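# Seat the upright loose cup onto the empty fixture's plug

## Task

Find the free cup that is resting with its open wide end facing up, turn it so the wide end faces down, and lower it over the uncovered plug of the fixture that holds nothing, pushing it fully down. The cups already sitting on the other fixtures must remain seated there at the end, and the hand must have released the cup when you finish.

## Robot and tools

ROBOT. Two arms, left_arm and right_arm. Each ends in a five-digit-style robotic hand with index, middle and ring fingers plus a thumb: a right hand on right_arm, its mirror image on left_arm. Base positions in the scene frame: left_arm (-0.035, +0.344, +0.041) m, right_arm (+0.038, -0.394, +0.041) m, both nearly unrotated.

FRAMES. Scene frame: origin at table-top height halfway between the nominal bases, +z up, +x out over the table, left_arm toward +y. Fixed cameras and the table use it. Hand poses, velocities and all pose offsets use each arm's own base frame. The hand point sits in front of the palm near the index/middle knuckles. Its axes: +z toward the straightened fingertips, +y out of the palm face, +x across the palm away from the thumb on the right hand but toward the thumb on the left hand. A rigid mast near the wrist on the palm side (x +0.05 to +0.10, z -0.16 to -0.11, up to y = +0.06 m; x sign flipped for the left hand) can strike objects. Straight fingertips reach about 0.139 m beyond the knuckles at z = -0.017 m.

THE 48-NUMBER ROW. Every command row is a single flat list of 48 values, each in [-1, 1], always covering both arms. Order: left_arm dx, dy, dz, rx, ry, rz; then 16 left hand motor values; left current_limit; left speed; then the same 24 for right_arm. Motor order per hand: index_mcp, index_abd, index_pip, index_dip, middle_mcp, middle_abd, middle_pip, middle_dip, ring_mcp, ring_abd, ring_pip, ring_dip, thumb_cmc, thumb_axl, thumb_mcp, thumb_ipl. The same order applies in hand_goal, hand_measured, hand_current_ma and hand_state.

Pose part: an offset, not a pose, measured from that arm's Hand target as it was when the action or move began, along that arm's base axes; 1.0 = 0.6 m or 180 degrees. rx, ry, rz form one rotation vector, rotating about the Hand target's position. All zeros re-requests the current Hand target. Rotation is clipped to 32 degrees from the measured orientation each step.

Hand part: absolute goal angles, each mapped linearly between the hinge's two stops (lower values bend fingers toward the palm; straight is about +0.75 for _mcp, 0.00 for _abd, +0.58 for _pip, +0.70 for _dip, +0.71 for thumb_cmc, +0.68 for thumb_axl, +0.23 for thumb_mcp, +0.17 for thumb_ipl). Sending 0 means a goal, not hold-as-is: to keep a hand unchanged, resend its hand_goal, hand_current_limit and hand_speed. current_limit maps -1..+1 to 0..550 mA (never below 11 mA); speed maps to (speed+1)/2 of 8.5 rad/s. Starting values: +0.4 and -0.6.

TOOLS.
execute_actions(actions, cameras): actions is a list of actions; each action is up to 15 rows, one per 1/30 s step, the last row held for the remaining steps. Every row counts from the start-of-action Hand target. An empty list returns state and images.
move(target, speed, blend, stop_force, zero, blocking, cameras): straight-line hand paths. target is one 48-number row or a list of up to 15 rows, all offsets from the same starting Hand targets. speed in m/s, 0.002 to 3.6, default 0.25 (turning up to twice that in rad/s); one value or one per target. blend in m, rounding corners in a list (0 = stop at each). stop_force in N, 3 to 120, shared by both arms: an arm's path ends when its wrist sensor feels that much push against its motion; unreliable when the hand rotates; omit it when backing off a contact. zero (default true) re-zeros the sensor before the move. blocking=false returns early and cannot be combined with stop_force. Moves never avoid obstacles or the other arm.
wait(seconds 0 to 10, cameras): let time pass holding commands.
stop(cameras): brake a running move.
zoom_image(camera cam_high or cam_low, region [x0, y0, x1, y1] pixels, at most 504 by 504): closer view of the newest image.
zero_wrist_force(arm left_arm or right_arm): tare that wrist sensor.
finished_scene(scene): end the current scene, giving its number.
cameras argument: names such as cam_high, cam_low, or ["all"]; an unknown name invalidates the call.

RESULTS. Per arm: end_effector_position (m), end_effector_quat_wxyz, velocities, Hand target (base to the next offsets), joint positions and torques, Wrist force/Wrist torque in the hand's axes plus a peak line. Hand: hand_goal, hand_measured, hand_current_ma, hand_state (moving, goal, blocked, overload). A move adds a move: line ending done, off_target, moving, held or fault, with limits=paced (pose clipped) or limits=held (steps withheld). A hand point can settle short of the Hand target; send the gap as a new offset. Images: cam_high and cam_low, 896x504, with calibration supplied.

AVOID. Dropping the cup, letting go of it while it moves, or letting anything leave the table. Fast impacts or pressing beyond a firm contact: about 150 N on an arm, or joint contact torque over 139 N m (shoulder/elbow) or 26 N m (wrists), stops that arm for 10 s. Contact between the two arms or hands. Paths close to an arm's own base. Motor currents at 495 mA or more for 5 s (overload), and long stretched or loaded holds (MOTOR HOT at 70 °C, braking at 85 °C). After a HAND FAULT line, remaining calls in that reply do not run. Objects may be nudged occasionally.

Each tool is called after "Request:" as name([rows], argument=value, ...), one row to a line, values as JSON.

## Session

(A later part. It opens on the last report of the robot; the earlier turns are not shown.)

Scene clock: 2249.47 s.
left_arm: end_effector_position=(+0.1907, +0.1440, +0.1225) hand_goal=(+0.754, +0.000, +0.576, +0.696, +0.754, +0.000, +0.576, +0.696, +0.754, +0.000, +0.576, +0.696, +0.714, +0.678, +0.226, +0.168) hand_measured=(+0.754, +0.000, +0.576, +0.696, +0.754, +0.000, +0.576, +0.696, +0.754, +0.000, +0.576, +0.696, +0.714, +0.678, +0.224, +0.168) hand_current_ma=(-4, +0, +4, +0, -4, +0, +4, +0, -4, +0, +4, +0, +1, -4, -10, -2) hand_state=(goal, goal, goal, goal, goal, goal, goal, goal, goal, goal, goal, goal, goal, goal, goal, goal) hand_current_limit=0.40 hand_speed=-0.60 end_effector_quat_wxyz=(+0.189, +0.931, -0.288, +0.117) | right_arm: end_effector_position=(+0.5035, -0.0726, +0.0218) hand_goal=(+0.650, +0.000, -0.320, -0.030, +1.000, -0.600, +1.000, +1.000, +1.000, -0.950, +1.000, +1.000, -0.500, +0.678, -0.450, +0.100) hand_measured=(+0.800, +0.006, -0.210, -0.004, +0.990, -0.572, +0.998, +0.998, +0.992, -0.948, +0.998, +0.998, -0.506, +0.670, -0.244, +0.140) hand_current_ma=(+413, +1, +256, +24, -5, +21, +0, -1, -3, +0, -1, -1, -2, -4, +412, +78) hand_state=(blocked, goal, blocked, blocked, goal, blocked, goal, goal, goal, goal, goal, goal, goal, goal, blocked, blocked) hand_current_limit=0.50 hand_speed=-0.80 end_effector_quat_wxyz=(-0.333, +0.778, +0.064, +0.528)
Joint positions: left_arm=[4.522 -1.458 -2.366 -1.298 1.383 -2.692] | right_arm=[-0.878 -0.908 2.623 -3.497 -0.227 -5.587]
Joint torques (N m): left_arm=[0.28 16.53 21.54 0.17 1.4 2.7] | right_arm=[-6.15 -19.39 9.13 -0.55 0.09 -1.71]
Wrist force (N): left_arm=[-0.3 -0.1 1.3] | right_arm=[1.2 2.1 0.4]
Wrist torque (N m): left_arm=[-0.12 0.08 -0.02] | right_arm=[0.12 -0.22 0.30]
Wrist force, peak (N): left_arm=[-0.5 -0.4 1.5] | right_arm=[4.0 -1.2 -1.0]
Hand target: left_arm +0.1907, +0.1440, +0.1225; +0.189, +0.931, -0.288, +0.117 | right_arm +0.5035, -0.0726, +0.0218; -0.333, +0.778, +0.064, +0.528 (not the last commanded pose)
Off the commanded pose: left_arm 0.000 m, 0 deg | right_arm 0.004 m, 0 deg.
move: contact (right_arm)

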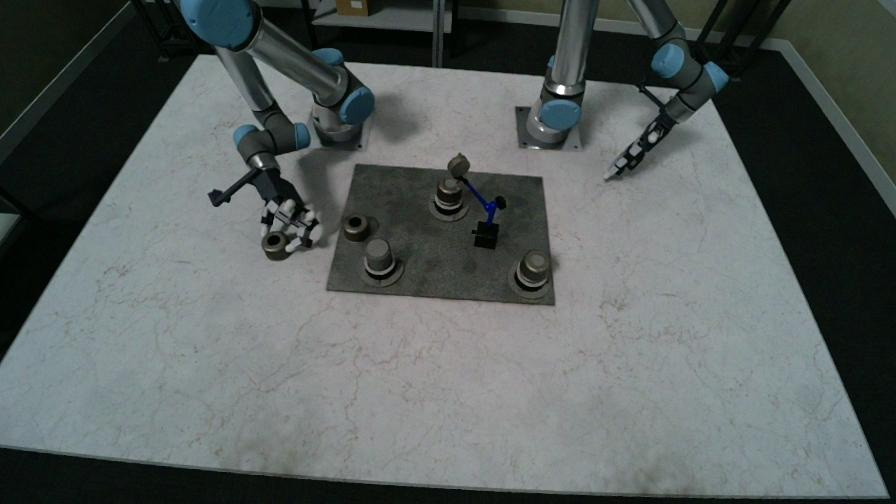

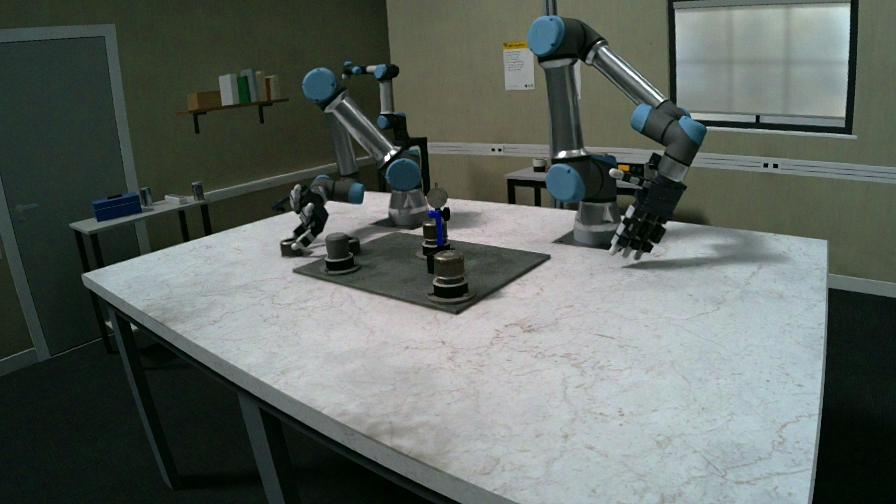

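Request:
move([
  [0,0,0,0,0,0,0.754,0,0.576,0.696,0.754,0,0.576,0.696,0.754,0,0.576,0.696,0.714,0.678,0.226,0.168,0.4,-0.6,0.0303,-0.0175,-0.0242,0.1667,0.2887,0,0.65,0,-0.32,-0.03,1,-0.6,1,1,1,-0.95,1,1,-0.5,0.678,-0.45,0.1,0.5,-0.8],
  [0,0,0,0,0,0,0.754,0,0.576,0.696,0.754,0,0.576,0.696,0.754,0,0.576,0.696,0.714,0.678,0.226,0.168,0.4,-0.6,0.0303,-0.0175,0.15,0.1667,0.2887,0,0.65,0,-0.32,-0.03,1,-0.6,1,1,1,-0.95,1,1,-0.5,0.678,-0.45,0.1,0.5,-0.8],
], speed=[0.25,0.15], blend=0, cameras=["cam_low","cam_high"])

Request:
zoom_image(camera="cam_low", region=[250, 155, 330, 235])

Request:
zoom_image(camera="cam_high", region=[220, 180, 310, 270])

Scene clock: 2268.37 s.
left_arm: end_effector_position=(+0.1907, +0.1440, +0.1225) hand_goal=(+0.754, +0.000, +0.576, +0.696, +0.754, +0.000, +0.576, +0.696, +0.754, +0.000, +0.576, +0.696, +0.714, +0.678, +0.226, +0.168) hand_measured=(+0.754, +0.000, +0.576, +0.696, +0.754, +0.000, +0.576, +0.696, +0.754, +0.000, +0.576, +0.696, +0.714, +0.678, +0.224, +0.168) hand_current_ma=(-4, +0, +4, +0, -4, +0, +4, +0, -4, +0, +4, +0, +1, -4, -10, -2) hand_state=(goal, goal, goal, goal, goal, goal, goal, goal, goal, goal, goal, goal, goal, goal, goal, goal) hand_current_limit=0.40 hand_speed=-0.60 end_effector_quat_wxyz=(+0.189, +0.931, -0.288, +0.117) | right_arm: end_effector_position=(+0.5217, -0.0831, +0.1118) hand_goal=(+0.650, +0.000, -0.320, -0.030, +1.000, -0.600, +1.000, +1.000, +1.000, -0.950, +1.000, +1.000, -0.500, +0.678, -0.450, +0.100) hand_measured=(+0.788, +0.002, -0.210, +0.000, +0.990, -0.572, +0.998, +0.998, +0.992, -0.948, +0.998, +0.998, -0.514, +0.668, -0.248, +0.140) hand_current_ma=(+412, +0, +256, +29, -5, +21, +0, -1, -3, +0, -1, -1, -8, -7, +412, +80) hand_state=(blocked, goal, blocked, blocked, goal, blocked, goal, goal, goal, goal, goal, goal, goal, goal, blocked, blocked) hand_current_limit=0.50 hand_speed=-0.80 end_effector_quat_wxyz=(-0.511, +0.820, -0.221, +0.137)
Joint positions: left_arm=[4.522 -1.458 -2.366 -1.298 1.383 -2.692] | right_arm=[-0.746 -1.329 2.004 -1.826 -0.504 -5.183]
Joint torques (N m): left_arm=[1.65 15.98 20.48 0.34 1.14 2.86] | right_arm=[-8.2 -39.03 -13.85 -0.77 -0.19 1.53]
Wrist force (N): left_arm=[-0.1 0.0 1.2] | right_arm=[0.9 2.4 1.1]
Wrist torque (N m): left_arm=[-0.10 0.04 0.00] | right_arm=[0.02 -0.03 0.34]
Wrist force, peak (N): left_arm=[-0.3 -0.4 1.5] | right_arm=[4.7 -3.1 -2.5]
Hand target: left_arm +0.1907, +0.1440, +0.1225; +0.189, +0.931, -0.288, +0.117 | right_arm +0.5216, -0.0831, +0.1118; -0.511, +0.819, -0.221, +0.137
Off the commanded pose: left_arm 0.000 m, 0 deg | right_arm 0.000 m, 0 deg.
move: done

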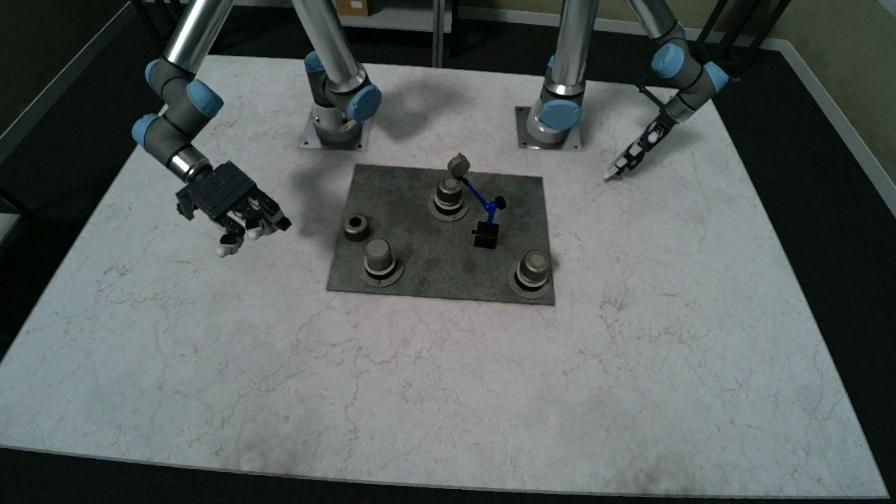

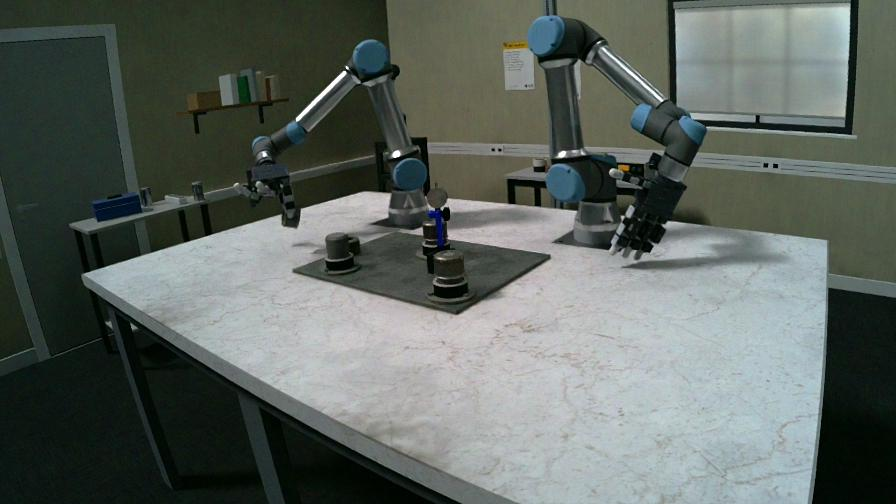

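Scaled by 6.300 from the camera's 896x504 image, which has a finer 1280x720 frame.

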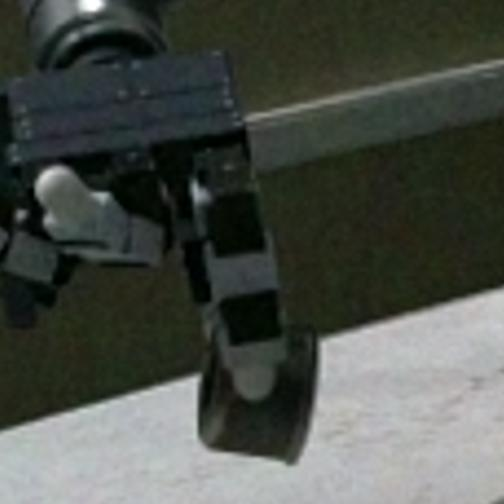

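Scaled by 5.600 from the camera's 896x504 image, which has a finer 1280x720 frame.

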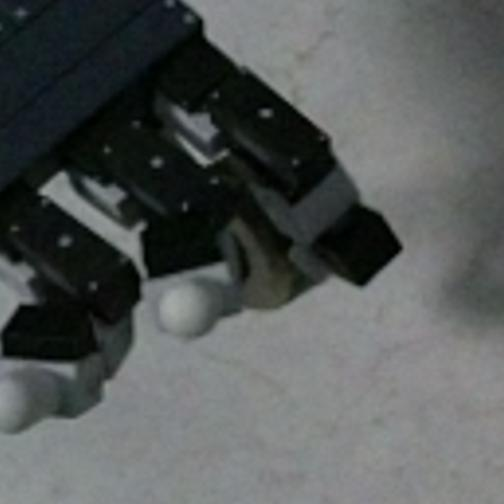

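Request:
move(target=[0,0,0,0,0,0,0.754,0,0.576,0.696,0.754,0,0.576,0.696,0.754,0,0.576,0.696,0.714,0.678,0.226,0.168,0.4,-0.6,-0.0303,0.0175,0.0242,-0.1667,-0.2887,0,0.65,0,-0.32,-0.03,1,-0.6,1,1,1,-0.95,1,1,-0.5,0.678,-0.45,0.1,0.5,-0.8], speed=0.25, cameras=["cam_low","cam_high"])

Request:
zoom_image(camera="cam_low", region=[250, 155, 330, 235])

Scene clock: 2283.67 s.
left_arm: end_effector_position=(+0.1907, +0.1440, +0.1225) hand_goal=(+0.754, +0.000, +0.576, +0.696, +0.754, +0.000, +0.576, +0.696, +0.754, +0.000, +0.576, +0.696, +0.714, +0.678, +0.226, +0.168) hand_measured=(+0.754, +0.000, +0.576, +0.696, +0.754, +0.000, +0.576, +0.696, +0.754, +0.000, +0.576, +0.696, +0.714, +0.678, +0.224, +0.168) hand_current_ma=(-4, +0, +4, +0, -4, +0, +4, +0, -4, +0, +4, +0, +1, -4, -10, -2) hand_state=(goal, goal, goal, goal, goal, goal, goal, goal, goal, goal, goal, goal, goal, goal, goal, goal) hand_current_limit=0.40 hand_speed=-0.60 end_effector_quat_wxyz=(+0.189, +0.931, -0.288, +0.117) | right_arm: end_effector_position=(+0.5034, -0.0726, +0.1263) hand_goal=(+0.650, +0.000, -0.320, -0.030, +1.000, -0.600, +1.000, +1.000, +1.000, -0.950, +1.000, +1.000, -0.500, +0.678, -0.450, +0.100) hand_measured=(+0.648, +0.002, -0.316, -0.028, +0.990, -0.572, +0.998, +0.998, +0.992, -0.948, +0.998, +0.998, -0.490, +0.684, -0.446, +0.104) hand_current_ma=(+0, +0, +1, +1, -5, +21, +0, -1, -3, +0, -1, -1, +5, +3, +2, +1) hand_state=(goal, goal, goal, goal, goal, blocked, goal, goal, goal, goal, goal, goal, goal, goal, goal, goal) hand_current_limit=0.50 hand_speed=-0.80 end_effector_quat_wxyz=(-0.333, +0.778, +0.064, +0.528) end_effector_velocity=(+0.000, +0.000, -0.001) end_effector_angular_velocity=(+0.002, +0.001, +0.001)
Joint positions: left_arm=[4.522 -1.458 -2.366 -1.298 1.383 -2.692] | right_arm=[-0.878 -1.407 2.624 -2.998 -0.227 -5.588]
Joint velocities: left_arm=[within noise] | right_arm=[0 0 -0.001 0.007 0.001 -0.004]
Joint torques (N m): left_arm=[-0.42 15.54 19.61 0.38 1.32 2.76] | right_arm=[3.26 -22.81 -17.85 -0.46 2.4 -1.39]
Wrist force (N): left_arm=[0.0 -0.2 1.2] | right_arm=[1.5 1.4 0.2]
Wrist torque (N m): left_arm=[-0.11 0.02 0.01] | right_arm=[0.17 -0.13 0.32]
Wrist force, peak (N): left_arm=[-0.3 -0.3 1.7] | right_arm=[1.4 2.7 1.4]
Hand target: left_arm +0.1907, +0.1440, +0.1225; +0.189, +0.931, -0.288, +0.117 | right_arm +0.5035, -0.0726, +0.1263; -0.333, +0.778, +0.064, +0.528
Off the commanded pose: left_arm 0.000 m, 0 deg | right_arm 0.000 m, 0 deg.
move: done

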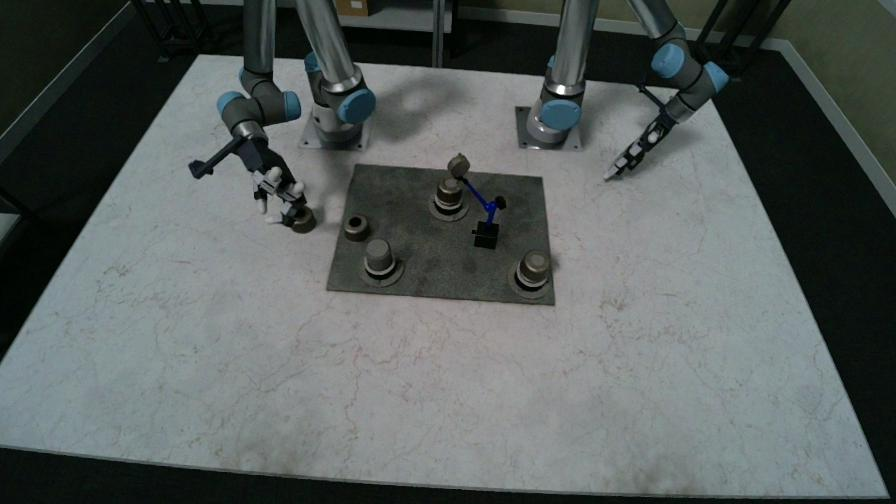

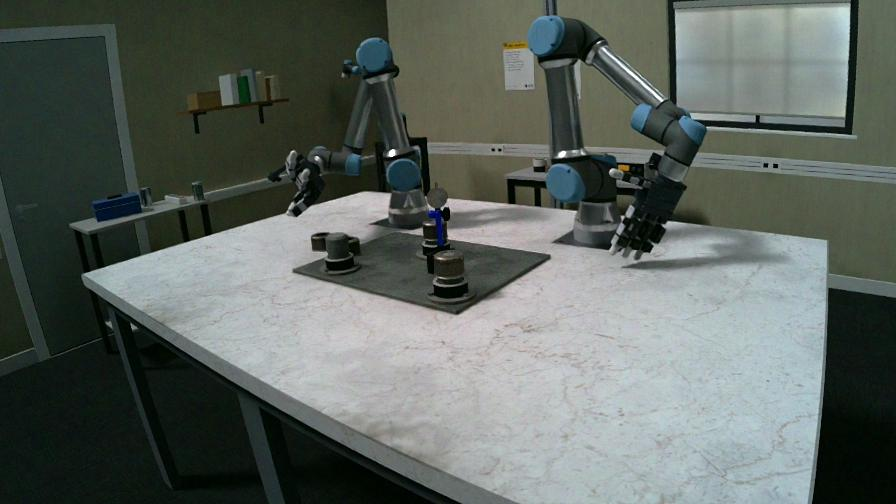

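Scaled by 6.300 from the camera's 896x504 image, which has a finer 1280x720 frame.

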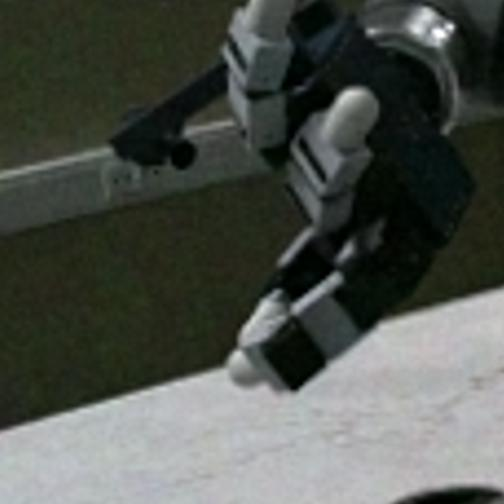

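Request:
zoom_image(camera="cam_low", region=[290, 205, 350, 265])

Request:
zoom_image(camera="cam_high", region=[270, 180, 340, 250])

Scaled by 8.400 from the camera's 896x504 image, which has a finer 1280x720 frame.

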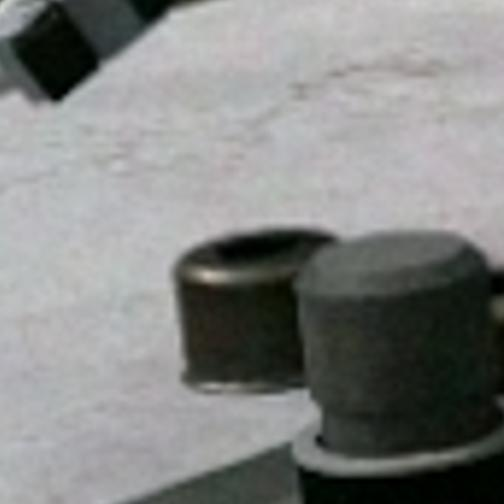

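Scaled by 7.200 from the camera's 896x504 image, which has a finer 1280x720 frame.

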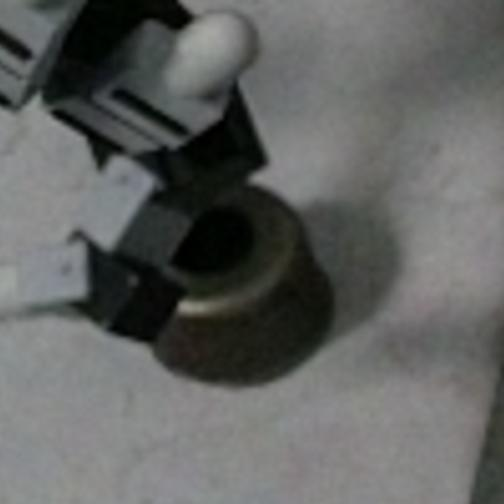

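Request:
move([
  [0,0,0,0,0,0,0.754,0,0.576,0.696,0.754,0,0.576,0.696,0.754,0,0.576,0.696,0.714,0.678,0.226,0.168,0.4,-0.6,0,0,0,0,0,0,0.88,0,-0.13,0.02,1,-0.6,1,1,1,-0.95,1,1,-0.5,0.678,-0.17,0.142,0.2,-0.8],
  [0,0,0,0,0,0,0.754,0,0.576,0.696,0.754,0,0.576,0.696,0.754,0,0.576,0.696,0.714,0.678,0.226,0.168,0.4,-0.6,-0.1293,0.058,-0.0438,0.1111,0.1924,0,0.88,0,-0.13,0.02,1,-0.6,1,1,1,-0.95,1,1,-0.5,0.678,-0.17,0.142,0.2,-0.8],
  [0,0,0,0,0,0,0.754,0,0.576,0.696,0.754,0,0.576,0.696,0.754,0,0.576,0.696,0.714,0.678,0.226,0.168,0.4,-0.6,-0.1293,0.058,-0.18,0.1111,0.1924,0,0.88,0,-0.13,0.02,1,-0.6,1,1,1,-0.95,1,1,-0.5,0.678,-0.17,0.142,0.2,-0.8],
], speed=[0.2,0.2,0.1], blend=[0,0,0], cameras=["cam_low","cam_high"])

Request:
zoom_image(camera="cam_low", region=[290, 205, 350, 265])

Request:
zoom_image(camera="cam_high", region=[260, 170, 340, 250])

Scene clock: 2324.33 s.
left_arm: end_effector_position=(+0.1907, +0.1440, +0.1225) hand_goal=(+0.754, +0.000, +0.576, +0.696, +0.754, +0.000, +0.576, +0.696, +0.754, +0.000, +0.576, +0.696, +0.714, +0.678, +0.226, +0.168) hand_measured=(+0.754, +0.000, +0.576, +0.696, +0.754, +0.000, +0.576, +0.696, +0.754, +0.000, +0.576, +0.696, +0.714, +0.678, +0.224, +0.168) hand_current_ma=(-4, +0, +4, +0, -4, +0, +4, +0, -4, +0, +4, +0, +1, -4, -10, -2) hand_state=(goal, goal, goal, goal, goal, goal, goal, goal, goal, goal, goal, goal, goal, goal, goal, goal) hand_current_limit=0.40 hand_speed=-0.60 end_effector_quat_wxyz=(+0.189, +0.931, -0.288, +0.117) | right_arm: end_effector_position=(+0.4258, -0.0377, +0.0184) hand_goal=(+0.880, +0.000, -0.130, +0.020, +1.000, -0.600, +1.000, +1.000, +1.000, -0.950, +1.000, +1.000, -0.500, +0.678, -0.170, +0.142) hand_measured=(+0.868, +0.002, -0.134, +0.018, +0.990, -0.572, +0.998, +0.998, +0.992, -0.948, +0.998, +0.998, -0.494, +0.682, -0.172, +0.140) hand_current_ma=(-6, +0, -1, +0, -5, +21, +0, -1, -3, +0, -1, -1, +2, +1, +0, +0) hand_state=(goal, goal, goal, goal, goal, blocked, goal, goal, goal, goal, goal, goal, goal, goal, goal, goal) hand_current_limit=0.20 hand_speed=-0.80 end_effector_quat_wxyz=(-0.465, +0.831, -0.129, +0.277)
Joint positions: left_arm=[4.522 -1.458 -2.366 -1.298 1.383 -2.692] | right_arm=[-0.883 -1.435 2.55 -2.287 -0.465 -5.536]
Joint torques (N m): left_arm=[0.37 16.08 19.64 0.16 1.29 2.51] | right_arm=[-0.34 -10.75 -21.39 -3.07 3.42 -1.73]
Wrist force (N): left_arm=[-0.2 0.1 0.9] | right_arm=[1.2 0.6 0.2]
Wrist torque (N m): left_arm=[-0.07 0.06 -0.01] | right_arm=[0.07 -0.11 0.29]
Wrist force, peak (N): left_arm=[-0.5 -0.1 1.6] | right_arm=[1.8 1.5 0.2]
Hand target: left_arm +0.1907, +0.1440, +0.1225; +0.189, +0.931, -0.288, +0.117 | right_arm +0.4259, -0.0378, +0.0183; -0.465, +0.831, -0.128, +0.277
Off the commanded pose: left_arm 0.000 m, 0 deg | right_arm 0.000 m, 0 deg.
move: done

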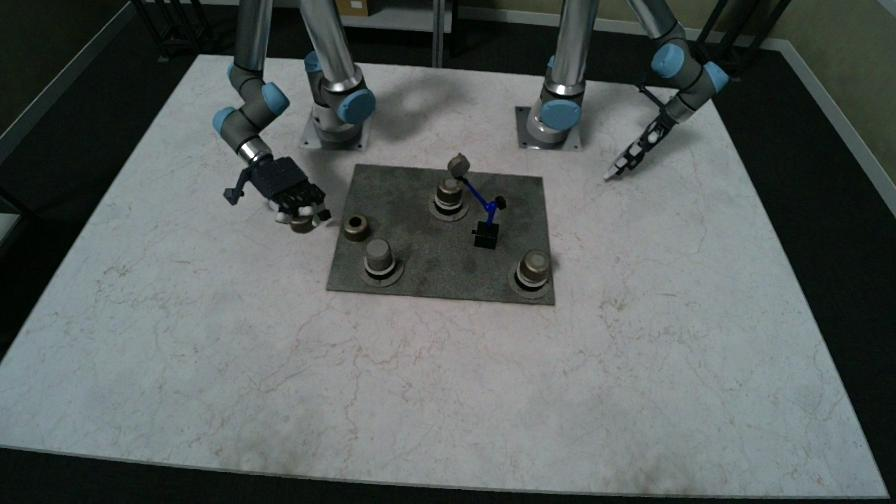

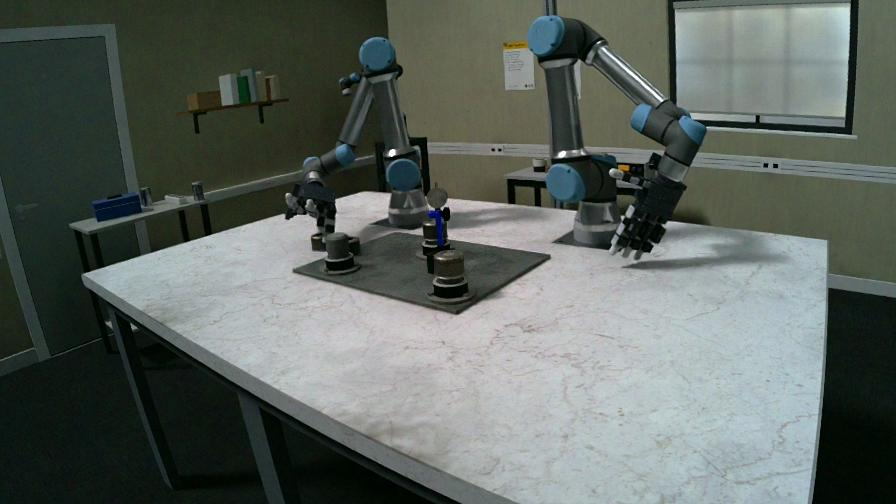

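Scaled by 8.400 from the camera's 896x504 image, which has a finer 1280x720 frame.

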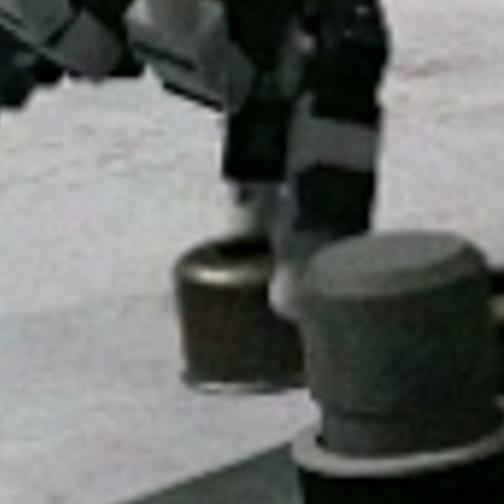

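Scaled by 6.300 from the camera's 896x504 image, which has a finer 1280x720 frame.

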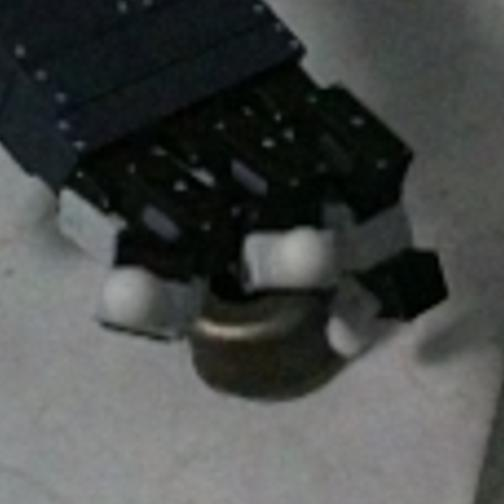

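Request:
move([
  [0,0,0,0,0,0,0.754,0,0.576,0.696,0.754,0,0.576,0.696,0.754,0,0.576,0.696,0.714,0.678,0.226,0.168,0.4,-0.6,0,0,-0.0405,0,0,0,0.88,0,-0.13,0.02,1,-0.6,1,1,1,-0.95,1,1,-0.5,0.678,-0.17,0.142,0.2,-0.8],
  [0,0,0,0,0,0,0.754,0,0.576,0.696,0.754,0,0.576,0.696,0.754,0,0.576,0.696,0.714,0.678,0.226,0.168,0.4,-0.6,0,0,-0.0405,0,0,0,0.753,0,-0.299,-0.029,1,-0.6,1,1,1,-0.95,1,1,-0.5,0.678,-0.393,0.114,0.2,-0.8],
  [0,0,0,0,0,0,0.754,0,0.576,0.696,0.754,0,0.576,0.696,0.754,0,0.576,0.696,0.714,0.678,0.226,0.168,0.4,-0.6,0,0,-0.0405,0,0,0,0.65,0,-0.32,-0.03,1,-0.6,1,1,1,-0.95,1,1,-0.5,0.678,-0.45,0.1,0.5,-0.8],
  [0,0,0,0,0,0,0.754,0,0.576,0.696,0.754,0,0.576,0.696,0.754,0,0.576,0.696,0.714,0.678,0.226,0.168,0.4,-0.6,0,0,0.1,0,0,0,0.65,0,-0.32,-0.03,1,-0.6,1,1,1,-0.95,1,1,-0.5,0.678,-0.45,0.1,0.5,-0.8],
], speed=0.15, blend=0, cameras=["cam_low","cam_high"])

Request:
zoom_image(camera="cam_low", region=[285, 175, 355, 245])

Scene clock: 2333.30 s.
left_arm: end_effector_position=(+0.1907, +0.1440, +0.1225) hand_goal=(+0.754, +0.000, +0.576, +0.696, +0.754, +0.000, +0.576, +0.696, +0.754, +0.000, +0.576, +0.696, +0.714, +0.678, +0.226, +0.168) hand_measured=(+0.754, +0.000, +0.576, +0.696, +0.754, +0.000, +0.576, +0.696, +0.754, +0.000, +0.576, +0.696, +0.714, +0.678, +0.224, +0.168) hand_current_ma=(-4, +0, +4, +0, -4, +0, +4, +0, -4, +0, +4, +0, +1, -4, -10, -2) hand_state=(goal, goal, goal, goal, goal, goal, goal, goal, goal, goal, goal, goal, goal, goal, goal, goal) hand_current_limit=0.40 hand_speed=-0.60 end_effector_quat_wxyz=(+0.189, +0.931, -0.288, +0.117) | right_arm: end_effector_position=(+0.4259, -0.0379, +0.0783) hand_goal=(+0.650, +0.000, -0.320, -0.030, +1.000, -0.600, +1.000, +1.000, +1.000, -0.950, +1.000, +1.000, -0.500, +0.678, -0.450, +0.100) hand_measured=(+0.646, +0.002, -0.316, -0.028, +0.990, -0.572, +0.998, +0.998, +0.992, -0.948, +0.998, +0.998, -0.496, +0.682, -0.444, +0.104) hand_current_ma=(-1, +0, +1, +1, -5, +21, +0, -1, -3, +0, -1, -1, +1, +1, +3, +1) hand_state=(goal, goal, goal, goal, goal, blocked, goal, goal, goal, goal, goal, goal, goal, goal, goal, goal) hand_current_limit=0.50 hand_speed=-0.80 end_effector_quat_wxyz=(-0.465, +0.831, -0.129, +0.277)
Joint positions: left_arm=[4.522 -1.458 -2.366 -1.298 1.383 -2.692] | right_arm=[-0.883 -1.637 2.489 -2.024 -0.465 -5.536]
Joint torques (N m): left_arm=[1.44 16.66 20.77 0.31 1.03 2.68] | right_arm=[8.12 -26.27 -7.06 -0.2 1.14 0.85]
Wrist force (N): left_arm=[-0.2 -0.3 1.2] | right_arm=[1.3 0.5 0.2]
Wrist torque (N m): left_arm=[-0.14 0.07 -0.01] | right_arm=[0.02 -0.14 0.35]
Wrist force, peak (N): left_arm=[-0.3 -0.2 1.7] | right_arm=[-0.4 4.2 1.6]
Hand target: left_arm +0.1907, +0.1440, +0.1225; +0.189, +0.931, -0.288, +0.117 | right_arm +0.4259, -0.0378, +0.0783; -0.465, +0.831, -0.128, +0.277
Off the commanded pose: left_arm 0.000 m, 0 deg | right_arm 0.000 m, 0 deg.
move: done

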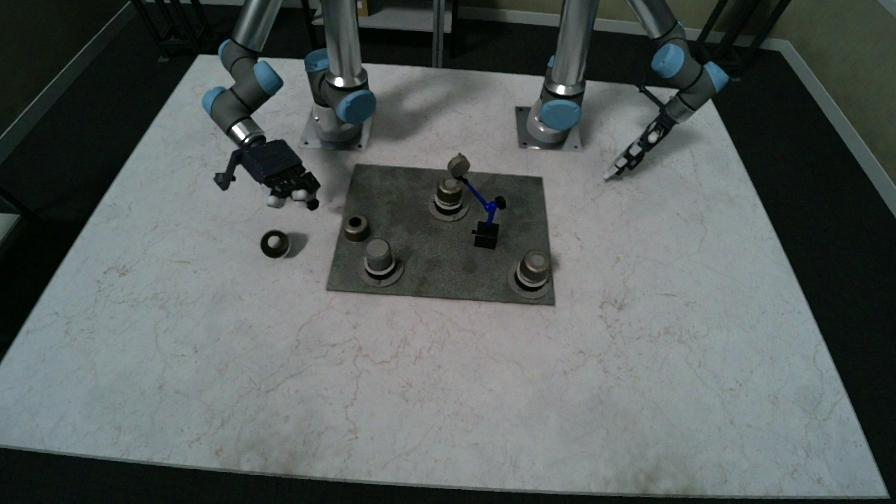

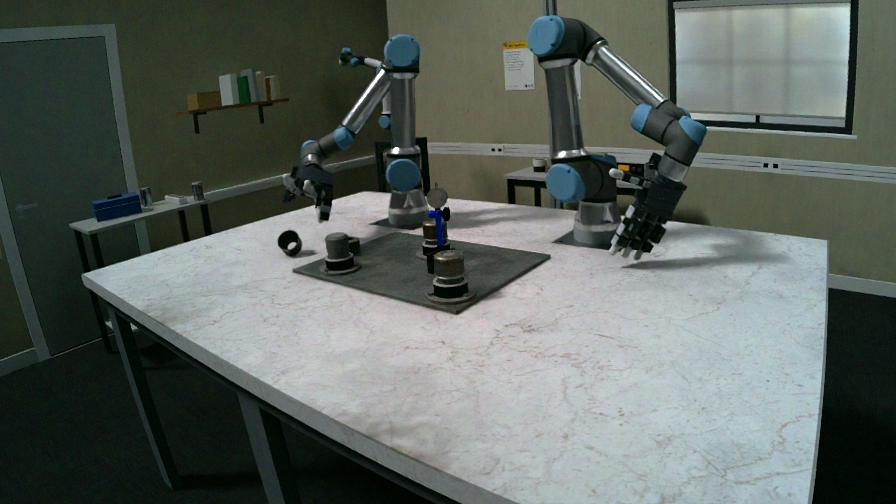

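Scaled by 7.200 from the camera's 896x504 image, which has a finer 1280x720 frame.

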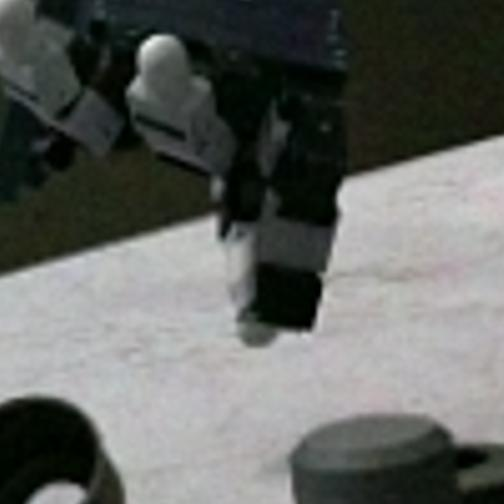

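Request:
zoom_image(camera="cam_low", region=[260, 205, 320, 265])

Request:
zoom_image(camera="cam_high", region=[240, 210, 310, 280])

Scaled by 8.400 from the camera's 896x504 image, which has a finer 1280x720 frame.

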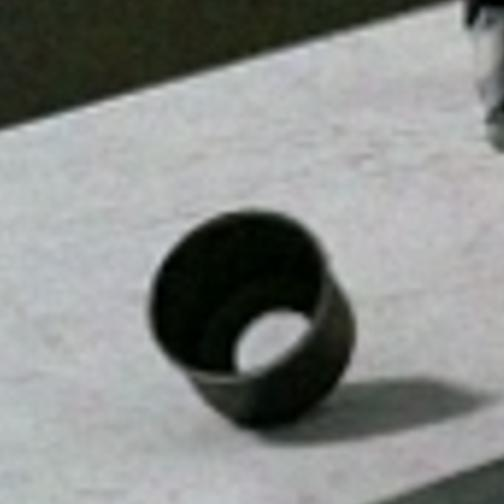

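Scaled by 7.200 from the camera's 896x504 image, which has a finer 1280x720 frame.

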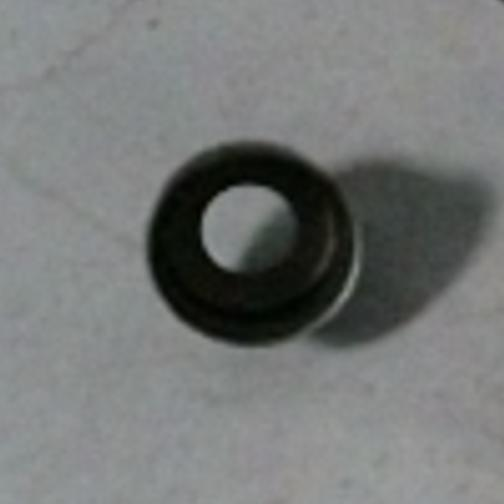

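Request:
execute_actions(actions=[], cameras=["all"])

Request:
zoom_image(camera="cam_low", region=[220, 190, 360, 290])

Request:
zoom_image(camera="cam_high", region=[205, 195, 345, 295])

Scene clock: 2373.07 s.
left_arm: end_effector_position=(+0.1907, +0.1440, +0.1225) hand_goal=(+0.754, +0.000, +0.576, +0.696, +0.754, +0.000, +0.576, +0.696, +0.754, +0.000, +0.576, +0.696, +0.714, +0.678, +0.226, +0.168) hand_measured=(+0.754, +0.000, +0.576, +0.696, +0.754, +0.000, +0.576, +0.696, +0.754, +0.000, +0.576, +0.696, +0.714, +0.678, +0.224, +0.168) hand_current_ma=(-4, +0, +4, +0, -4, +0, +4, +0, -4, +0, +4, +0, +1, -4, -10, -2) hand_state=(goal, goal, goal, goal, goal, goal, goal, goal, goal, goal, goal, goal, goal, goal, goal, goal) hand_current_limit=0.40 hand_speed=-0.60 end_effector_quat_wxyz=(+0.189, +0.931, -0.288, +0.117) | right_arm: end_effector_position=(+0.4259, -0.0378, +0.0783) hand_goal=(+0.650, +0.000, -0.320, -0.030, +1.000, -0.600, +1.000, +1.000, +1.000, -0.950, +1.000, +1.000, -0.500, +0.678, -0.450, +0.100) hand_measured=(+0.646, +0.002, -0.316, -0.028, +0.990, -0.572, +0.998, +0.998, +0.992, -0.948, +0.998, +0.998, -0.496, +0.682, -0.444, +0.104) hand_current_ma=(-1, +0, +1, +1, -5, +21, +0, -1, -3, +0, -1, -1, +1, +1, +3, +1) hand_state=(goal, goal, goal, goal, goal, blocked, goal, goal, goal, goal, goal, goal, goal, goal, goal, goal) hand_current_limit=0.50 hand_speed=-0.80 end_effector_quat_wxyz=(-0.465, +0.831, -0.128, +0.277)
Joint positions: left_arm=[4.522 -1.458 -2.366 -1.298 1.383 -2.692] | right_arm=[-0.883 -1.637 2.489 -2.024 -0.465 -5.536]
Joint velocities: within noise
Joint torques (N m): left_arm=[0.78 16.34 20.12 0.24 1.07 2.61] | right_arm=[6.85 -26.68 -5.22 -0.03 3.28 -1.14]
Wrist force (N): left_arm=[-0.4 -0.3 1.1] | right_arm=[1.1 0.5 0.1]
Wrist torque (N m): left_arm=[-0.13 0.08 -0.02] | right_arm=[0.02 -0.11 0.34]
Wrist force, peak (N): left_arm=[-0.3 0.0 1.7] | right_arm=[1.4 0.6 0.3]
Hand target: left_arm +0.1907, +0.1440, +0.1225; +0.189, +0.931, -0.288, +0.117 | right_arm +0.4259, -0.0378, +0.0783; -0.465, +0.831, -0.128, +0.277
Off the commanded pose: left_arm 0.000 m, 0 deg | right_arm 0.000 m, 0 deg.

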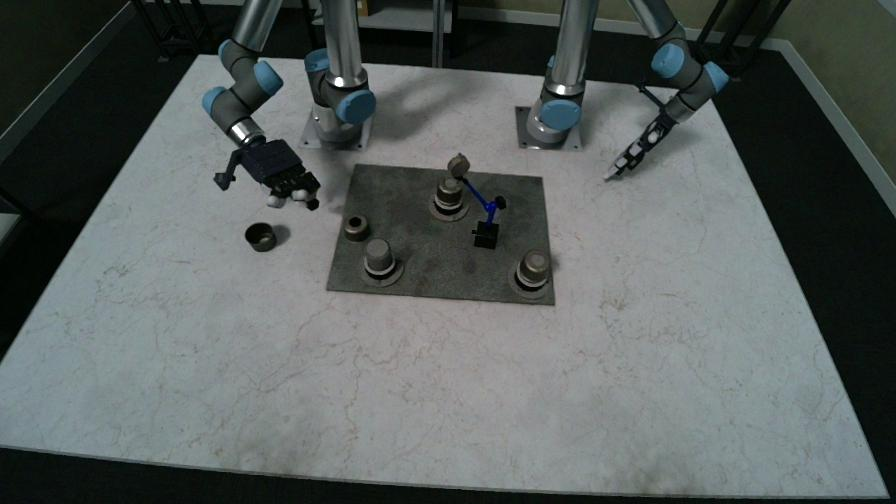

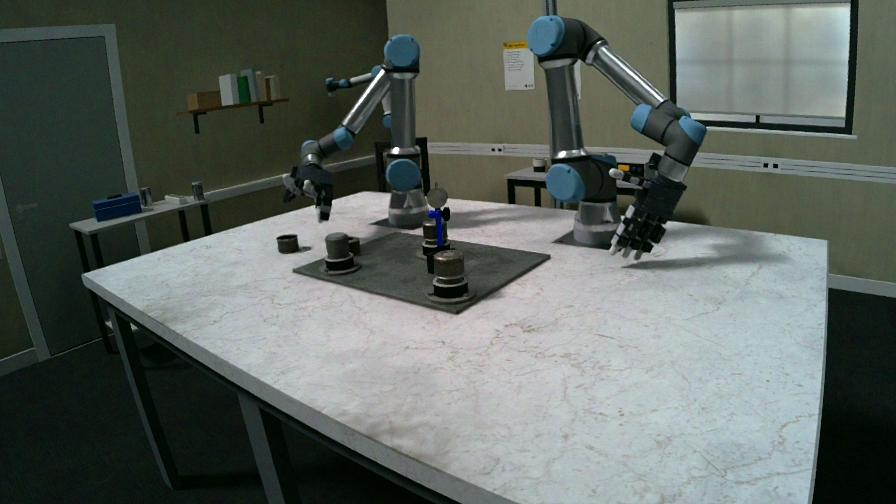

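Scaled by 3.600 from the camera's 896x504 image, which has a finer 1280x720 frame.

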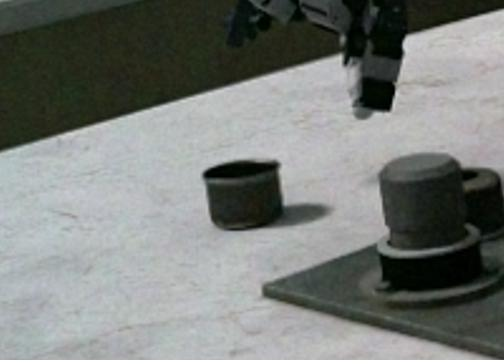

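Scaled by 3.600 from the camera's 896x504 image, which has a finer 1280x720 frame.

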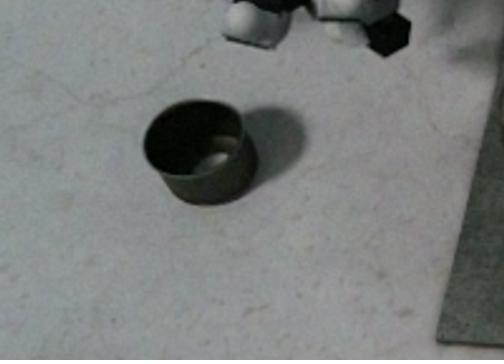

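Request:
zoom_image(camera="cam_low", region=[265, 220, 321, 260])

Request:
zoom_image(camera="cam_high", region=[230, 213, 300, 263])

Scaled by 9.000 from the camera's 896x504 image, which has a finer 1280x720 frame.

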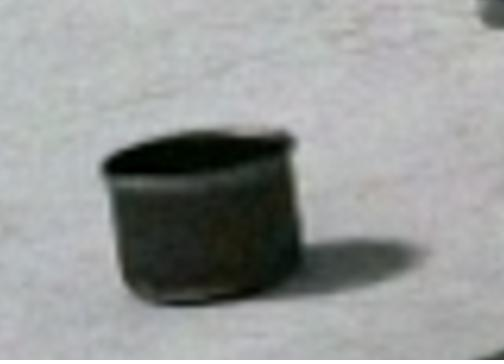

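Scaled by 7.200 from the camera's 896x504 image, which has a finer 1280x720 frame.

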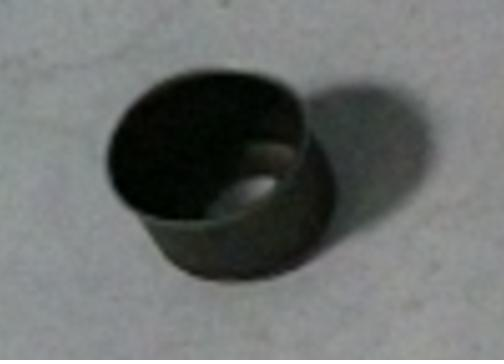

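Request:
move([
  [0,0,0,0,0,0,0.754,0,0.576,0.696,0.754,0,0.576,0.696,0.754,0,0.576,0.696,0.714,0.678,0.226,0.168,0.4,-0.6, 0.1080,-0.1453,0.0528,-0.1111,-0.1925,0, 0.88,0,-0.13,0.02,1,-0.6,1,1,1,-0.95,1,1,-0.5,0.678,-0.17,0.142,0.2,-0.8],
  [0,0,0,0,0,0,0.754,0,0.576,0.696,0.754,0,0.576,0.696,0.754,0,0.576,0.696,0.714,0.678,0.226,0.168,0.4,-0.6, 0.1080,-0.1453,-0.0905,-0.1111,-0.1925,0, 0.88,0,-0.13,0.02,1,-0.6,1,1,1,-0.95,1,1,-0.5,0.678,-0.17,0.142,0.2,-0.8],
], speed=[0.2,0.1], cameras=["all"])

Request:
zoom_image(camera="cam_low", region=[250, 190, 330, 270])

Request:
zoom_image(camera="cam_high", region=[215, 193, 305, 273])

Scene clock: 2395.03 s.
left_arm: end_effector_position=(+0.1907, +0.1440, +0.1225) hand_goal=(+0.754, +0.000, +0.576, +0.696, +0.754, +0.000, +0.576, +0.696, +0.754, +0.000, +0.576, +0.696, +0.714, +0.678, +0.226, +0.168) hand_measured=(+0.754, +0.000, +0.576, +0.696, +0.754, +0.000, +0.576, +0.696, +0.754, +0.000, +0.576, +0.696, +0.714, +0.678, +0.224, +0.168) hand_current_ma=(-4, +0, +4, +0, -4, +0, +4, +0, -4, +0, +4, +0, +1, -4, -10, -2) hand_state=(goal, goal, goal, goal, goal, goal, goal, goal, goal, goal, goal, goal, goal, goal, goal, goal) hand_current_limit=0.40 hand_speed=-0.60 end_effector_quat_wxyz=(+0.189, +0.931, -0.288, +0.117) | right_arm: end_effector_position=(+0.4907, -0.1250, +0.0241) hand_goal=(+0.880, +0.000, -0.130, +0.020, +1.000, -0.600, +1.000, +1.000, +1.000, -0.950, +1.000, +1.000, -0.500, +0.678, -0.170, +0.142) hand_measured=(+0.870, +0.002, -0.134, +0.018, +0.990, -0.572, +0.998, +0.998, +0.992, -0.948, +0.998, +0.998, -0.496, +0.682, -0.172, +0.140) hand_current_ma=(-6, +0, -1, +0, -5, +21, +0, -1, -3, +0, -1, -1, +1, +1, +0, +0) hand_state=(goal, goal, goal, goal, goal, blocked, goal, goal, goal, goal, goal, goal, goal, goal, goal, goal) hand_current_limit=0.20 hand_speed=-0.80 end_effector_quat_wxyz=(-0.333, +0.778, +0.064, +0.529) end_effector_velocity=(+0.000, +0.000, +0.000) end_effector_angular_velocity=(-0.003, -0.003, +0.001)
Joint positions: left_arm=[4.522 -1.458 -2.366 -1.298 1.383 -2.692] | right_arm=[-1.01 -1.174 2.585 -2.625 -0.236 -6.17]
Joint velocities: left_arm=[within noise] | right_arm=[0 0 0.001 0.001 0.001 -0.006]
Joint torques (N m): left_arm=[1.31 16.33 20.72 0.42 0.96 2.61] | right_arm=[6.67 -19.29 -0.54 -1.16 3.62 -1.69]
Wrist force (N): left_arm=[-0.3 -0.1 1.3] | right_arm=[1.6 1.4 0.2]
Wrist torque (N m): left_arm=[-0.12 0.08 -0.02] | right_arm=[0.14 -0.15 0.28]
Wrist force, peak (N): left_arm=[-0.7 -0.6 1.3] | right_arm=[2.8 1.0 0.0]
Hand target: left_arm +0.1907, +0.1440, +0.1225; +0.189, +0.931, -0.288, +0.117 | right_arm +0.4907, -0.1250, +0.0240; -0.333, +0.778, +0.064, +0.529
Off the commanded pose: left_arm 0.000 m, 0 deg | right_arm 0.000 m, 0 deg.
move: done

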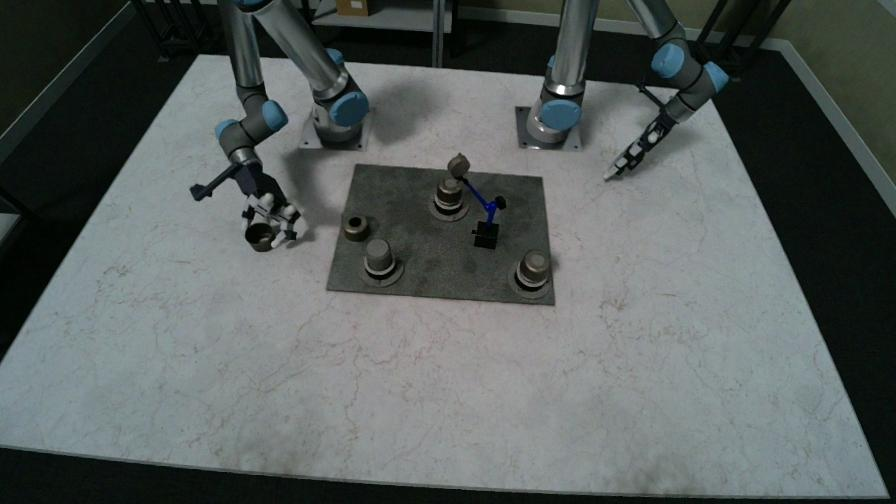

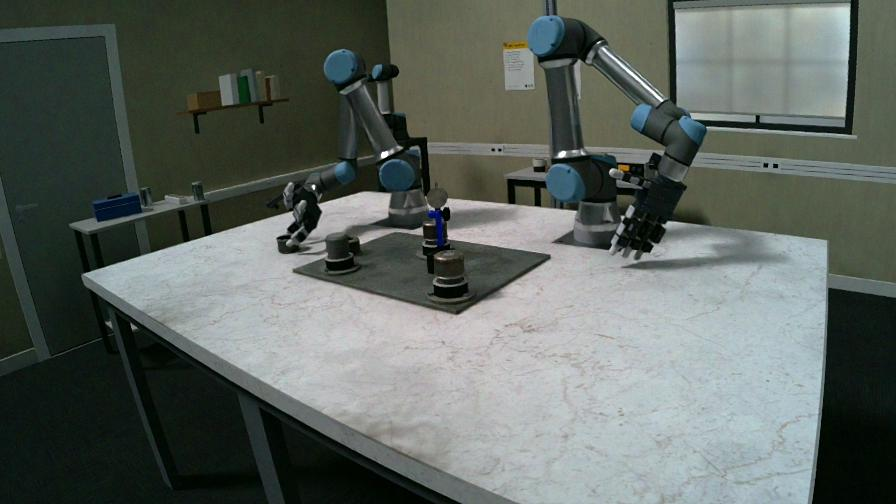

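Scaled by 6.300 from the camera's 896x504 image, which has a finer 1280x720 frame.

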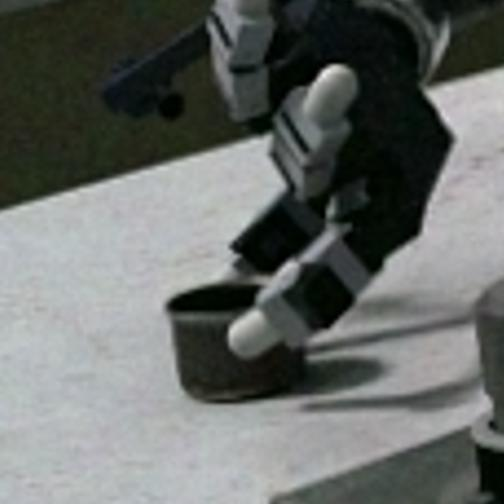

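Scaled by 5.600 from the camera's 896x504 image, which has a finer 1280x720 frame.

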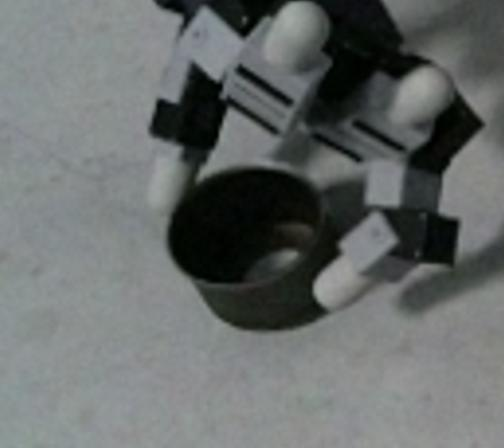

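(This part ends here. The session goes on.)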